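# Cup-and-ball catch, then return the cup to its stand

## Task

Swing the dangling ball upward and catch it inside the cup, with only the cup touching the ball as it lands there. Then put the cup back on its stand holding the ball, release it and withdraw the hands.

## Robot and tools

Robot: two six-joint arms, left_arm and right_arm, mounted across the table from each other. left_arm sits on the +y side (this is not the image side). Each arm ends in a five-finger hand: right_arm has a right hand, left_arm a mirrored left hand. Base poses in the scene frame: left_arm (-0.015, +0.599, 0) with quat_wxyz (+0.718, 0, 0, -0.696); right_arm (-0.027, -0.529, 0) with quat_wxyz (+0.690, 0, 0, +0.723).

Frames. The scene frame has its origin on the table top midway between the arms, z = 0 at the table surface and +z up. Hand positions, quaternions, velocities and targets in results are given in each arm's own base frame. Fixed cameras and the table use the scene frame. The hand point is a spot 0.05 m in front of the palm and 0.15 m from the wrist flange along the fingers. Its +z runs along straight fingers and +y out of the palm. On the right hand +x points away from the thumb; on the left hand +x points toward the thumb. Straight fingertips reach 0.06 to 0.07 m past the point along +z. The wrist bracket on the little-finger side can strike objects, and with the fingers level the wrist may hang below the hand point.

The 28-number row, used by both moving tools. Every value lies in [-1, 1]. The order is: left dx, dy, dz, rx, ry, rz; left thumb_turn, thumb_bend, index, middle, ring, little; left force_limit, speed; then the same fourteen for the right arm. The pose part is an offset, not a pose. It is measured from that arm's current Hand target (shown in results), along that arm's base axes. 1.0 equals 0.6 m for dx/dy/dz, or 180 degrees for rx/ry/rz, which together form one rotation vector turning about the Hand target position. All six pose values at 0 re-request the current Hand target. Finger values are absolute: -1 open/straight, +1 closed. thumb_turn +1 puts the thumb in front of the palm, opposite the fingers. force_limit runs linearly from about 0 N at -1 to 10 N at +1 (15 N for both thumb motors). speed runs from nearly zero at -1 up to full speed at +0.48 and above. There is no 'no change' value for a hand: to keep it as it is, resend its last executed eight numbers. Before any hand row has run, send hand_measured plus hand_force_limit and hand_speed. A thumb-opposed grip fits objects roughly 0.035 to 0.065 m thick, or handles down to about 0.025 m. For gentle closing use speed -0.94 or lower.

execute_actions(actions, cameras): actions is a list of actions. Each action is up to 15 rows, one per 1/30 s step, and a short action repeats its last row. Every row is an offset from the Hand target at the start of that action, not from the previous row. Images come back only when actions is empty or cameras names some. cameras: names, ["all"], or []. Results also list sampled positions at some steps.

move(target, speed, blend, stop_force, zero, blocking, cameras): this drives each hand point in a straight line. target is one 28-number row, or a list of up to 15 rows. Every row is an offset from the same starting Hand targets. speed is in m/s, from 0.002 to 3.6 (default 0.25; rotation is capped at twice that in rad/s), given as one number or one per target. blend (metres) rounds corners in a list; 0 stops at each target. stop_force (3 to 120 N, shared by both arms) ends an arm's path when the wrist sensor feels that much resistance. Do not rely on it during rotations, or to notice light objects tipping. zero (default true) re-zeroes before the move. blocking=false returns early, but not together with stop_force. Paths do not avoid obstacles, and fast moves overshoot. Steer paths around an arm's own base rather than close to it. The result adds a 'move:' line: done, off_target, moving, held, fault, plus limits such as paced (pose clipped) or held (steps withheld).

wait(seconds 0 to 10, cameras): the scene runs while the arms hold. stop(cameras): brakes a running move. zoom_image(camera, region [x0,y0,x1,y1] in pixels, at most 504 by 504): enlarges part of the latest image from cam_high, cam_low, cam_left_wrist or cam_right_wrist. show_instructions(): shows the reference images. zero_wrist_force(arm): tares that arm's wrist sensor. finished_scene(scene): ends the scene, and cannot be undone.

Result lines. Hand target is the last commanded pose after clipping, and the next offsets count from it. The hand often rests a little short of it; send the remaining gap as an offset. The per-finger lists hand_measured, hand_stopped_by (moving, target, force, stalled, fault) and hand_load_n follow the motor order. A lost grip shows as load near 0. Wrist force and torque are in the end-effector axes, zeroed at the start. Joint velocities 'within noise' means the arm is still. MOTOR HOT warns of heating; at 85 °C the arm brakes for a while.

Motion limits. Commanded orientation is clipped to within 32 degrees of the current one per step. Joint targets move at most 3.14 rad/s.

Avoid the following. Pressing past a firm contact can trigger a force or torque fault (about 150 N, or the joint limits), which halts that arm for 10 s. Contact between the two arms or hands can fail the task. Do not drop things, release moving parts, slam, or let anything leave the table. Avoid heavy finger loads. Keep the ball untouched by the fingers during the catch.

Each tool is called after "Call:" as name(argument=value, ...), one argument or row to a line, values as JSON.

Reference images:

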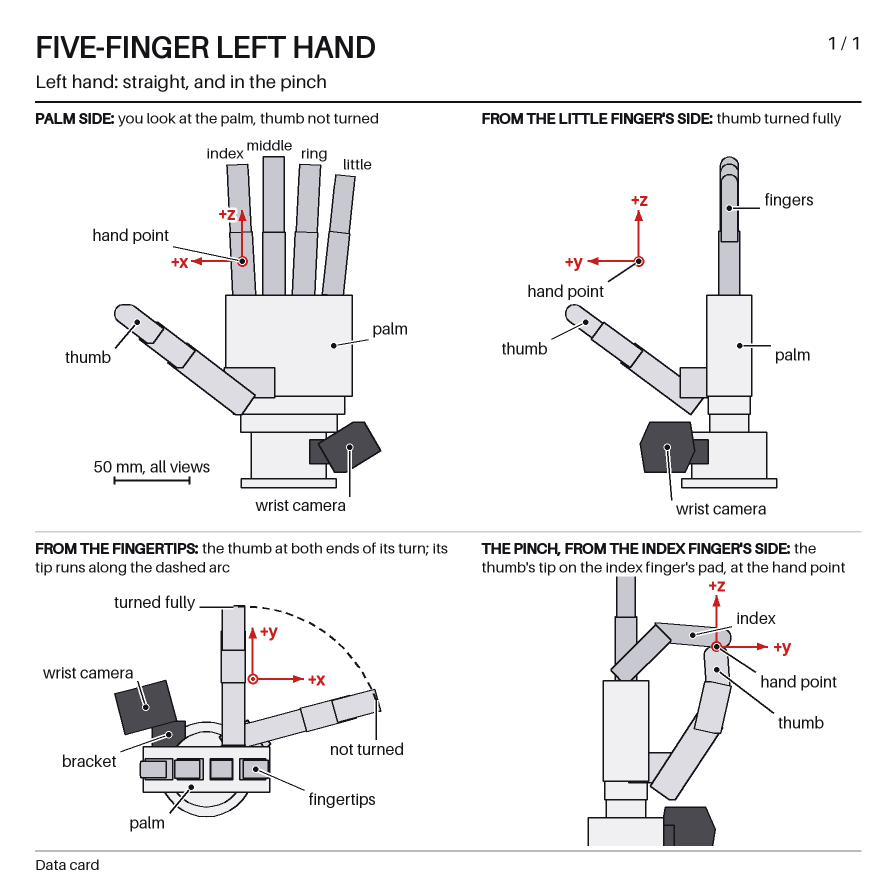

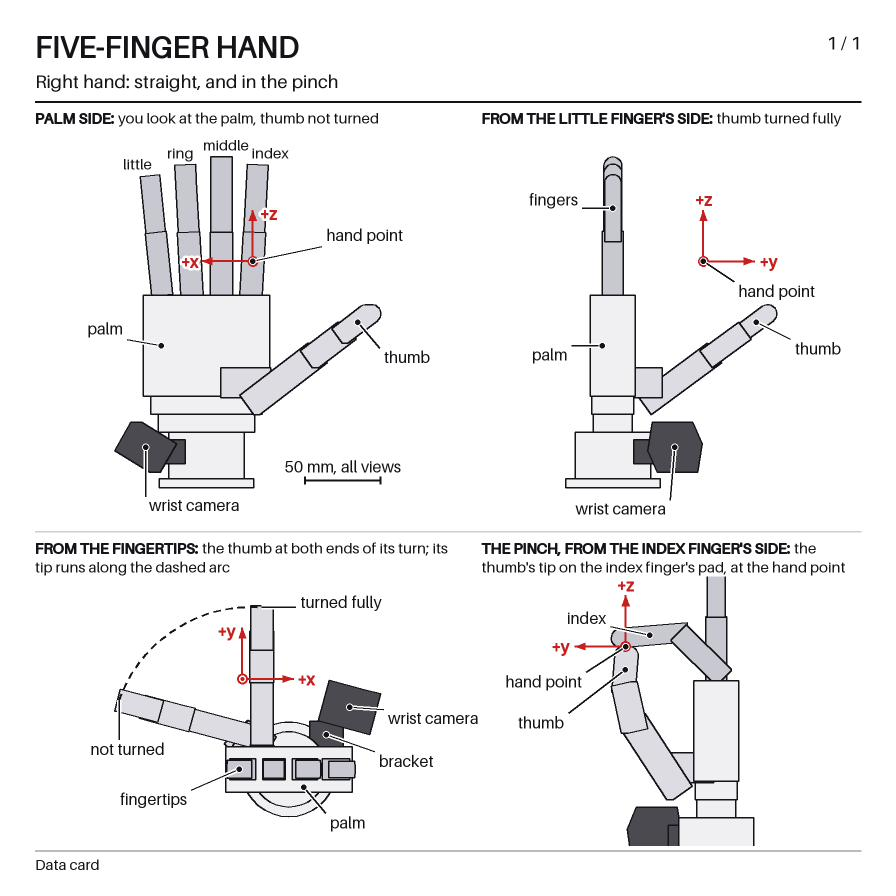

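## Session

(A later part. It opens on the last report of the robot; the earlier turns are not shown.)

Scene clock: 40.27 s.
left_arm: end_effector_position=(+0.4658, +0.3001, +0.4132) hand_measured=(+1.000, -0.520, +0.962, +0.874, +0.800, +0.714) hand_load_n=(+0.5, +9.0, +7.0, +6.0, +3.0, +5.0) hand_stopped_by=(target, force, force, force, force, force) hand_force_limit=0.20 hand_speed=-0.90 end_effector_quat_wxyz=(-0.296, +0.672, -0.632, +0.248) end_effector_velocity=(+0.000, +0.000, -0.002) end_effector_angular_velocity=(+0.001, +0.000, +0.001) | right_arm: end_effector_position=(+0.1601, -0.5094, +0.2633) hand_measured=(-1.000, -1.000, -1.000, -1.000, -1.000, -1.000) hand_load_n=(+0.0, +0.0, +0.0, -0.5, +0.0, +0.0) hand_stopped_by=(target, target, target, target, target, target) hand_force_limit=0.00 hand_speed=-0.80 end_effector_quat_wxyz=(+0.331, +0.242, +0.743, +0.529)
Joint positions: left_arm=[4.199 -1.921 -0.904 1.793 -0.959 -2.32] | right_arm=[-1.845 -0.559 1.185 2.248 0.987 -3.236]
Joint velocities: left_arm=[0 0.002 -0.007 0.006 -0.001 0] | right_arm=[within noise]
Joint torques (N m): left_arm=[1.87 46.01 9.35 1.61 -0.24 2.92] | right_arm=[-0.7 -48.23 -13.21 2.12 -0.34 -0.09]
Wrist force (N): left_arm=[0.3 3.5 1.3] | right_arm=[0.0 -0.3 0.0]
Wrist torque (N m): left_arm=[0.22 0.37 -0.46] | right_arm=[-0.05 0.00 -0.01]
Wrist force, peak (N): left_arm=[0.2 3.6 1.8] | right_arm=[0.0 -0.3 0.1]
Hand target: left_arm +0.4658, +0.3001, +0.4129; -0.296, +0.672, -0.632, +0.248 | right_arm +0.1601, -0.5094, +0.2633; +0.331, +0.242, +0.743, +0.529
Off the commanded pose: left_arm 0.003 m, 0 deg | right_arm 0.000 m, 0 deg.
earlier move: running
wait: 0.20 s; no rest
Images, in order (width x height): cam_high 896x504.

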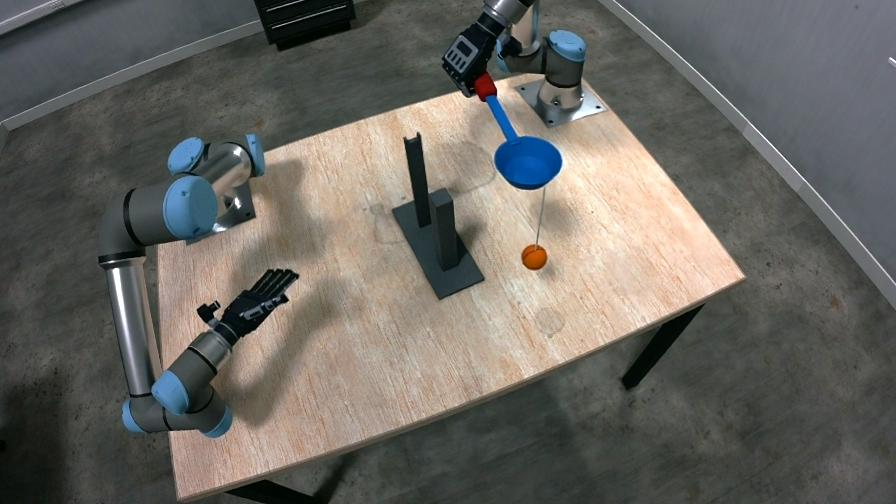

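Call:
wait(
  seconds=10,
  cameras=[],
)

Call:
move(
  target=[0,0,0.016667,0,0,0,1,0.95,0.97,0.97,0.95,0.95,0.2,-0.9,0,0,0,0,0,0,-1,-1,-1,-1,-1,-1,0,-0.8],
  speed=0.002,
  blocking=false,
  cameras=["cam_high"],
)

Call:
zoom_image(
  camera="cam_high",
  region=[490, 180, 590, 280],
)

Call:
wait(
  seconds=0.2,
  cameras=["cam_high"],
)

Call:
zoom_image(
  camera="cam_high",
  region=[490, 180, 590, 280],
)

Call:
wait(
  seconds=0.2,
  cameras=["cam_high"],
)

Call:
zoom_image(
  camera="cam_high",
  region=[490, 180, 590, 280],
)

Call:
wait(
  seconds=0.2,
  cameras=["cam_high"],
)

Call:
zoom_image(
  camera="cam_high",
  region=[490, 180, 590, 280],
)

Call:
wait(
  seconds=0.2,
  cameras=["cam_high"],
)

Call:
zoom_image(
  camera="cam_high",
  region=[490, 180, 590, 280],
)

Scene clock: 41.90 s.
left_arm: end_effector_position=(+0.4658, +0.3001, +0.4101) hand_measured=(+1.000, -0.520, +0.962, +0.874, +0.800, +0.714) hand_load_n=(+0.0, +9.0, +7.0, +6.0, +3.5, +5.0) hand_stopped_by=(target, force, force, force, force, force) hand_force_limit=0.20 hand_speed=-0.90 end_effector_quat_wxyz=(-0.296, +0.672, -0.632, +0.248) | right_arm: end_effector_position=(+0.1601, -0.5094, +0.2633) hand_measured=(-1.000, -1.000, -1.000, -1.000, -1.000, -1.000) hand_load_n=(+0.0, +0.0, +0.0, +0.0, +0.0, +0.0) hand_stopped_by=(target, target, target, target, target, target) hand_force_limit=0.00 hand_speed=-0.80 end_effector_quat_wxyz=(+0.331, +0.242, +0.743, +0.529)
Joint positions: left_arm=[4.199 -1.918 -0.916 1.802 -0.959 -2.32] | right_arm=[-1.845 -0.559 1.185 2.248 0.987 -3.236]
Joint torques (N m): left_arm=[-0.55 45.86 10.21 1.6 -0.31 3.01] | right_arm=[-0.24 -47.52 -12.79 2.15 -0.36 -0.24]
Wrist force (N): left_arm=[0.5 3.2 1.6] | right_arm=[0.0 -0.1 0.2]
Wrist torque (N m): left_arm=[0.15 0.35 -0.45] | right_arm=[-0.03 0.00 -0.01]
Wrist force, peak (N): left_arm=[0.3 3.8 1.5] | right_arm=[-0.1 -0.3 0.2]
Hand target: left_arm +0.4658, +0.3001, +0.4100; -0.296, +0.672, -0.632, +0.248 | right_arm +0.1601, -0.5094, +0.2633; +0.331, +0.242, +0.743, +0.529
Off the commanded pose: left_arm 0.000 m, 0 deg | right_arm 0.000 m, 0 deg.
earlier move: done
wait: 0.33 of 10 s (the move ended)
No camera images: "cameras" was empty.

Scene clock: 42.40 s.
left_arm: end_effector_position=(+0.4657, +0.3001, +0.4107) hand_measured=(+1.000, -0.520, +0.962, +0.874, +0.800, +0.714) hand_load_n=(+0.5, +9.0, +7.0, +6.0, +3.5, +5.0) hand_stopped_by=(target, force, force, force, force, force) hand_force_limit=0.20 hand_speed=-0.90 end_effector_quat_wxyz=(-0.296, +0.672, -0.632, +0.248) end_effector_velocity=(+0.000, +0.000, +0.002) end_effector_angular_velocity=(-0.001, +0.000, -0.001) | right_arm: end_effector_position=(+0.1601, -0.5094, +0.2633) hand_measured=(-1.000, -1.000, -1.000, -1.000, -1.000, -1.000) hand_load_n=(+0.0, -0.5, +0.0, +0.0, +0.0, +0.0) hand_stopped_by=(target, target, target, target, target, target) hand_force_limit=0.00 hand_speed=-0.80 end_effector_quat_wxyz=(+0.331, +0.242, +0.743, +0.529)
Joint positions: left_arm=[4.199 -1.918 -0.913 1.8 -0.959 -2.32] | right_arm=[-1.845 -0.559 1.185 2.248 0.987 -3.236]
Joint velocities: left_arm=[-0.001 -0.003 0.008 -0.006 0.001 0] | right_arm=[within noise]
Joint torques (N m): left_arm=[-0.51 22.53 29.9 -3.4 -0.07 2.67] | right_arm=[-1.48 -47.97 -12.94 2.22 -0.28 -0.04]
Wrist force (N): left_arm=[0.3 3.5 1.7] | right_arm=[-0.1 0.0 0.0]
Wrist torque (N m): left_arm=[0.17 0.37 -0.46] | right_arm=[-0.01 0.02 -0.01]
Wrist force, peak (N): left_arm=[0.3 3.7 1.7] | right_arm=[-0.1 -0.3 -0.1]
Hand target: left_arm +0.4658, +0.3001, +0.4110; -0.296, +0.672, -0.632, +0.248 | right_arm +0.1601, -0.5094, +0.2633; +0.331, +0.242, +0.743, +0.529
Off the commanded pose: left_arm 0.009 m, 0 deg | right_arm 0.000 m, 0 deg.
move: running
Images, in order (width x height): cam_high 896x504.

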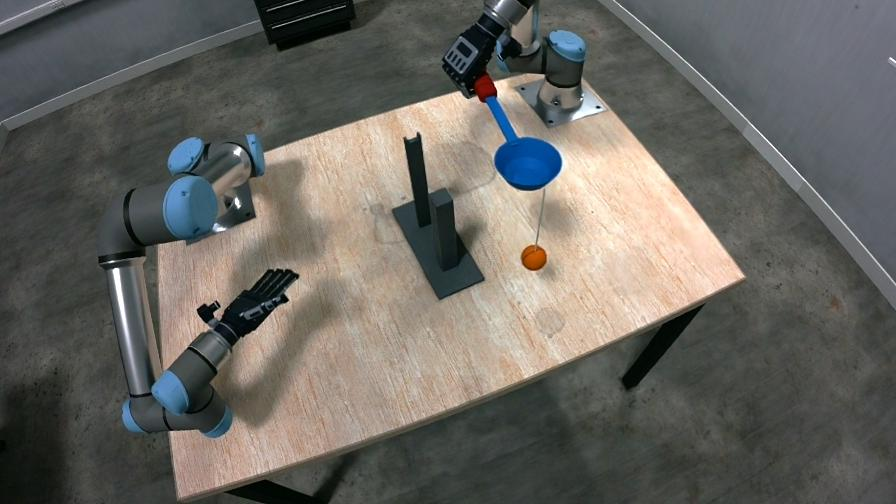

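Scaled by 5.040.

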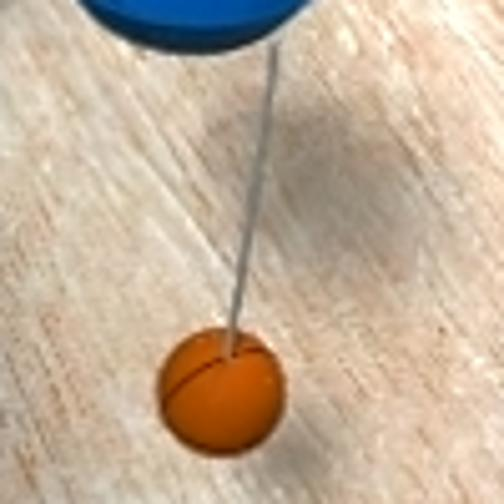

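Scene clock: 42.60 s.
left_arm: end_effector_position=(+0.4658, +0.3001, +0.4111) hand_measured=(+1.000, -0.520, +0.962, +0.874, +0.800, +0.714) hand_load_n=(+0.5, +8.5, +7.0, +6.0, +3.5, +5.5) hand_stopped_by=(target, force, force, force, force, force) hand_force_limit=0.20 hand_speed=-0.90 end_effector_quat_wxyz=(-0.296, +0.672, -0.632, +0.248) end_effector_velocity=(+0.000, +0.001, +0.001) end_effector_angular_velocity=(+0.002, +0.001, -0.001) | right_arm: end_effector_position=(+0.1601, -0.5094, +0.2633) hand_measured=(-1.000, -1.000, -1.000, -1.000, -1.000, -1.000) hand_load_n=(+0.0, +0.0, +0.0, +0.0, +0.0, +0.0) hand_stopped_by=(target, target, target, target, target, target) hand_force_limit=0.00 hand_speed=-0.80 end_effector_quat_wxyz=(+0.331, +0.242, +0.743, +0.529)
Joint positions: left_arm=[4.199 -1.919 -0.912 1.799 -0.959 -2.32] | right_arm=[-1.845 -0.559 1.185 2.248 0.987 -3.236]
Joint velocities: left_arm=[0 -0.002 0.008 -0.006 -0.001 0.002] | right_arm=[within noise]
Joint torques (N m): left_arm=[-0.49 22.15 30.19 -3.6 -0.06 2.42] | right_arm=[-1.66 -47.85 -13.04 2.06 -0.43 -0.09]
Wrist force (N): left_arm=[0.3 3.5 1.7] | right_arm=[0.0 -0.1 0.0]
Wrist torque (N m): left_arm=[0.17 0.37 -0.45] | right_arm=[-0.01 -0.01 0.00]
Wrist force, peak (N): left_arm=[0.3 3.7 1.7] | right_arm=[0.0 -0.2 -0.1]
Hand target: left_arm +0.4658, +0.3001, +0.4114; -0.296, +0.672, -0.632, +0.248 | right_arm +0.1601, -0.5094, +0.2633; +0.331, +0.242, +0.743, +0.529
Off the commanded pose: left_arm 0.009 m, 0 deg | right_arm 0.000 m, 0 deg.
earlier move: running
wait: 0.20 s; no rest
Images, in order (width x height): cam_high 896x504.

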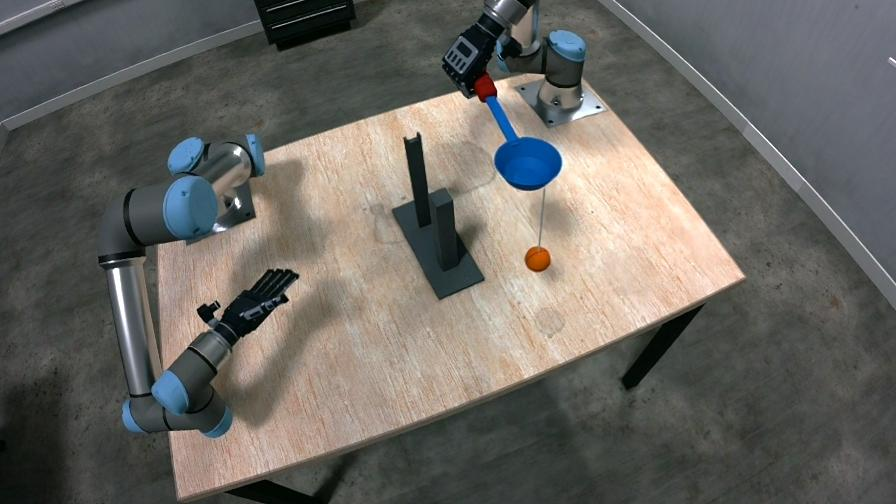

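Scaled by 5.040.

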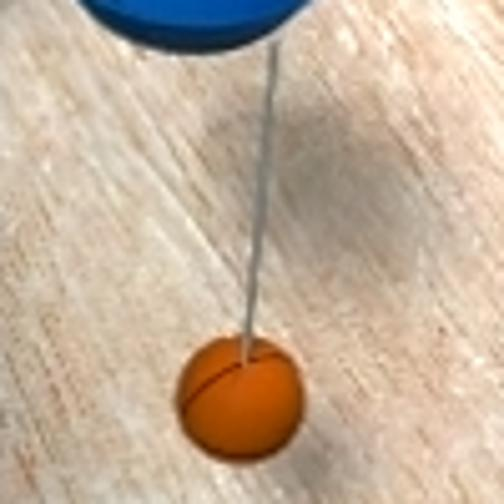

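Scene clock: 42.80 s.
left_arm: end_effector_position=(+0.4658, +0.3001, +0.4115) hand_measured=(+1.000, -0.520, +0.962, +0.874, +0.800, +0.714) hand_load_n=(+0.5, +9.0, +7.0, +6.5, +3.5, +5.5) hand_stopped_by=(target, force, force, force, force, force) hand_force_limit=0.20 hand_speed=-0.90 end_effector_quat_wxyz=(-0.296, +0.672, -0.632, +0.248) end_effector_velocity=(+0.000, -0.001, +0.002) end_effector_angular_velocity=(+0.000, +0.000, -0.001) | right_arm: end_effector_position=(+0.1601, -0.5094, +0.2633) hand_measured=(-1.000, -1.000, -1.000, -1.000, -1.000, -1.000) hand_load_n=(+0.0, +0.0, +0.0, +0.0, +0.0, +0.0) hand_stopped_by=(target, target, target, target, target, target) hand_force_limit=0.00 hand_speed=-0.80 end_effector_quat_wxyz=(+0.331, +0.242, +0.743, +0.529)
Joint positions: left_arm=[4.199 -1.919 -0.91 1.798 -0.959 -2.32] | right_arm=[-1.845 -0.559 1.185 2.248 0.987 -3.236]
Joint velocities: left_arm=[-0.001 -0.002 0.007 -0.006 0.001 0] | right_arm=[within noise]
Joint torques (N m): left_arm=[0.02 22.45 30.58 -3.5 0.09 2.43] | right_arm=[-1.1 -47.97 -13.7 2.18 -0.37 -0.18]
Wrist force (N): left_arm=[0.5 3.4 1.4] | right_arm=[0.1 -0.1 0.2]
Wrist torque (N m): left_arm=[0.18 0.34 -0.45] | right_arm=[-0.03 -0.01 0.00]
Wrist force, peak (N): left_arm=[0.3 3.7 1.6] | right_arm=[0.0 -0.3 0.0]
Hand target: left_arm +0.4658, +0.3001, +0.4118; -0.296, +0.672, -0.632, +0.248 | right_arm +0.1601, -0.5094, +0.2633; +0.331, +0.242, +0.743, +0.529
Off the commanded pose: left_arm 0.009 m, 0 deg | right_arm 0.000 m, 0 deg.
earlier move: running
wait: 0.20 s; no rest
Images, in order (width x height): cam_high 896x504.

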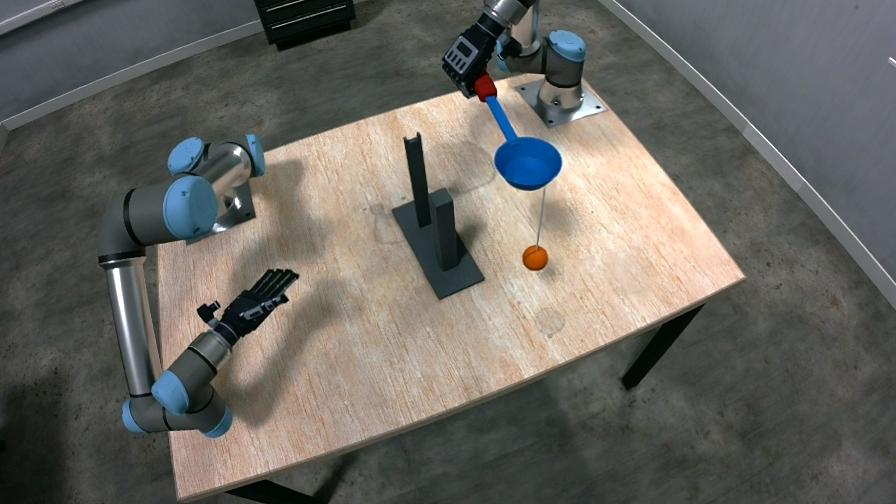

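Scaled by 5.040.

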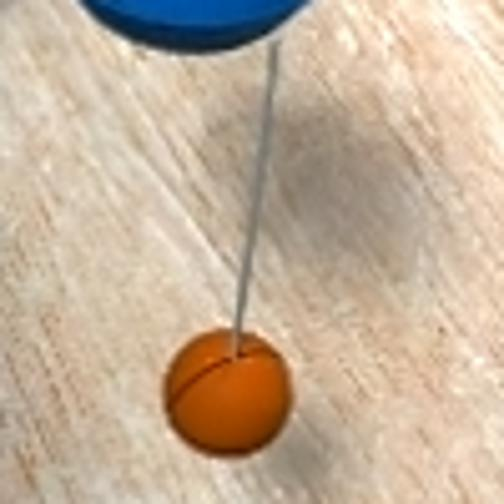

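Scene clock: 43.00 s.
left_arm: end_effector_position=(+0.4658, +0.3001, +0.4119) hand_measured=(+1.000, -0.520, +0.962, +0.874, +0.800, +0.714) hand_load_n=(+0.0, +9.0, +6.5, +6.0, +3.5, +5.5) hand_stopped_by=(target, force, force, force, force, force) hand_force_limit=0.20 hand_speed=-0.90 end_effector_quat_wxyz=(-0.296, +0.672, -0.632, +0.248) end_effector_velocity=(+0.000, +0.000, +0.002) end_effector_angular_velocity=(-0.001, +0.001, +0.002) | right_arm: end_effector_position=(+0.1601, -0.5094, +0.2633) hand_measured=(-1.000, -1.000, -1.000, -1.000, -1.000, -1.000) hand_load_n=(+0.0, +0.0, +0.0, +0.0, +0.0, +0.0) hand_stopped_by=(target, target, target, target, target, target) hand_force_limit=0.00 hand_speed=-0.80 end_effector_quat_wxyz=(+0.331, +0.242, +0.743, +0.529)
Joint positions: left_arm=[4.199 -1.92 -0.909 1.797 -0.959 -2.32] | right_arm=[-1.845 -0.559 1.185 2.248 0.987 -3.236]
Joint velocities: left_arm=[0 -0.002 0.008 -0.006 -0.001 -0.002] | right_arm=[within noise]
Joint torques (N m): left_arm=[-0.33 22.12 30.9 -3.6 0.2 2.27] | right_arm=[-1.21 -47.9 -12.73 2.3 -0.22 -0.14]
Wrist force (N): left_arm=[0.1 3.3 1.4] | right_arm=[0.0 -0.1 0.1]
Wrist torque (N m): left_arm=[0.17 0.41 -0.47] | right_arm=[-0.02 -0.01 0.00]
Wrist force, peak (N): left_arm=[0.2 3.7 1.4] | right_arm=[0.2 -0.3 0.2]
Hand target: left_arm +0.4658, +0.3001, +0.4122; -0.296, +0.672, -0.632, +0.248 | right_arm +0.1601, -0.5094, +0.2633; +0.331, +0.242, +0.743, +0.529
Off the commanded pose: left_arm 0.008 m, 0 deg | right_arm 0.000 m, 0 deg.
earlier move: running
wait: 0.20 s; no rest
Images, in order (width x height): cam_high 896x504.

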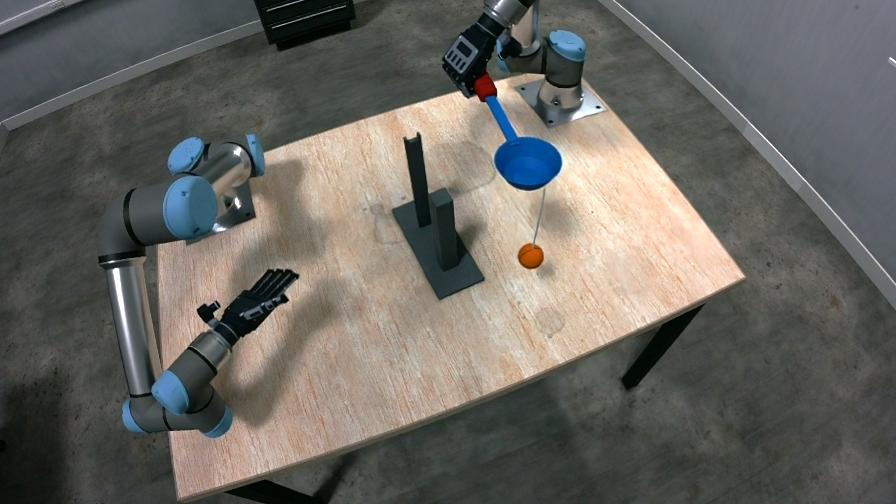

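Scaled by 5.040.

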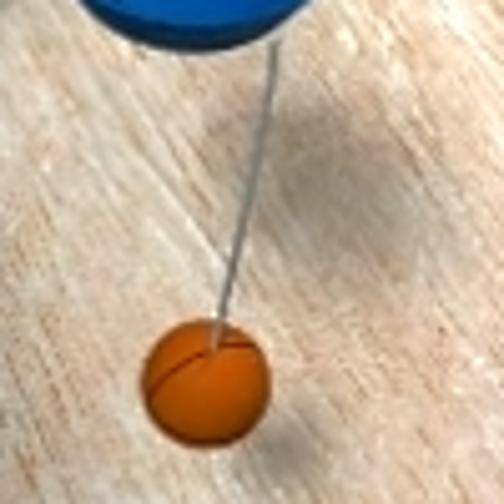

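Scene clock: 43.20 s.
left_arm: end_effector_position=(+0.4658, +0.3001, +0.4123) hand_measured=(+1.000, -0.520, +0.962, +0.874, +0.800, +0.714) hand_load_n=(+0.5, +8.5, +7.0, +6.0, +3.5, +5.5) hand_stopped_by=(target, force, force, force, force, force) hand_force_limit=0.20 hand_speed=-0.90 end_effector_quat_wxyz=(-0.296, +0.672, -0.632, +0.248) end_effector_velocity=(+0.000, +0.000, +0.002) end_effector_angular_velocity=(+0.000, +0.000, +0.001) | right_arm: end_effector_position=(+0.1601, -0.5094, +0.2633) hand_measured=(-1.000, -1.000, -1.000, -1.000, -1.000, -1.000) hand_load_n=(+0.0, +0.0, +0.0, +0.0, +0.0, +0.0) hand_stopped_by=(target, target, target, target, target, target) hand_force_limit=0.00 hand_speed=-0.80 end_effector_quat_wxyz=(+0.331, +0.242, +0.743, +0.529)
Joint positions: left_arm=[4.199 -1.92 -0.907 1.796 -0.959 -2.32] | right_arm=[-1.845 -0.559 1.185 2.248 0.987 -3.236]
Joint velocities: left_arm=[0.001 -0.002 0.008 -0.007 0 0] | right_arm=[within noise]
Joint torques (N m): left_arm=[-0.79 22.65 30.42 -3.57 0.44 2.11] | right_arm=[-1.38 -47.98 -13.74 2.19 -0.43 -0.27]
Wrist force (N): left_arm=[0.4 3.3 1.4] | right_arm=[0.0 -0.1 0.2]
Wrist torque (N m): left_arm=[0.19 0.35 -0.45] | right_arm=[-0.02 0.00 -0.01]
Wrist force, peak (N): left_arm=[0.2 3.6 1.6] | right_arm=[-0.1 -0.1 0.3]
Hand target: left_arm +0.4658, +0.3001, +0.4126; -0.296, +0.672, -0.632, +0.248 | right_arm +0.1601, -0.5094, +0.2633; +0.331, +0.242, +0.743, +0.529
Off the commanded pose: left_arm 0.008 m, 0 deg | right_arm 0.000 m, 0 deg.
earlier move: running
wait: 0.20 s; no rest
Images, in order (width x height): cam_high 896x504.

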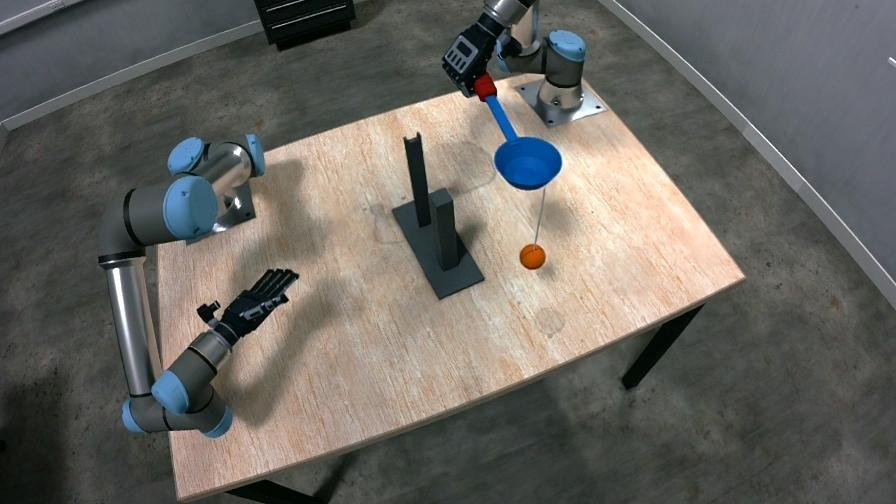

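Scaled by 5.040.

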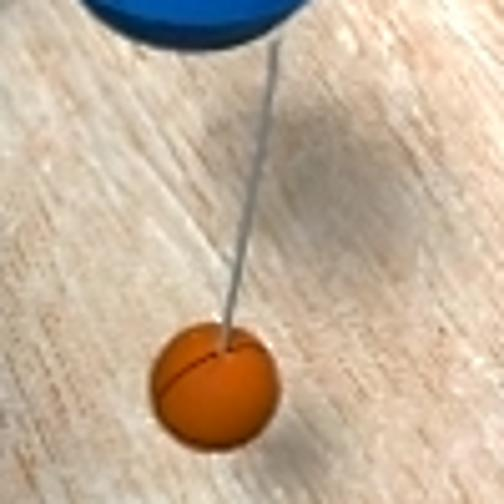

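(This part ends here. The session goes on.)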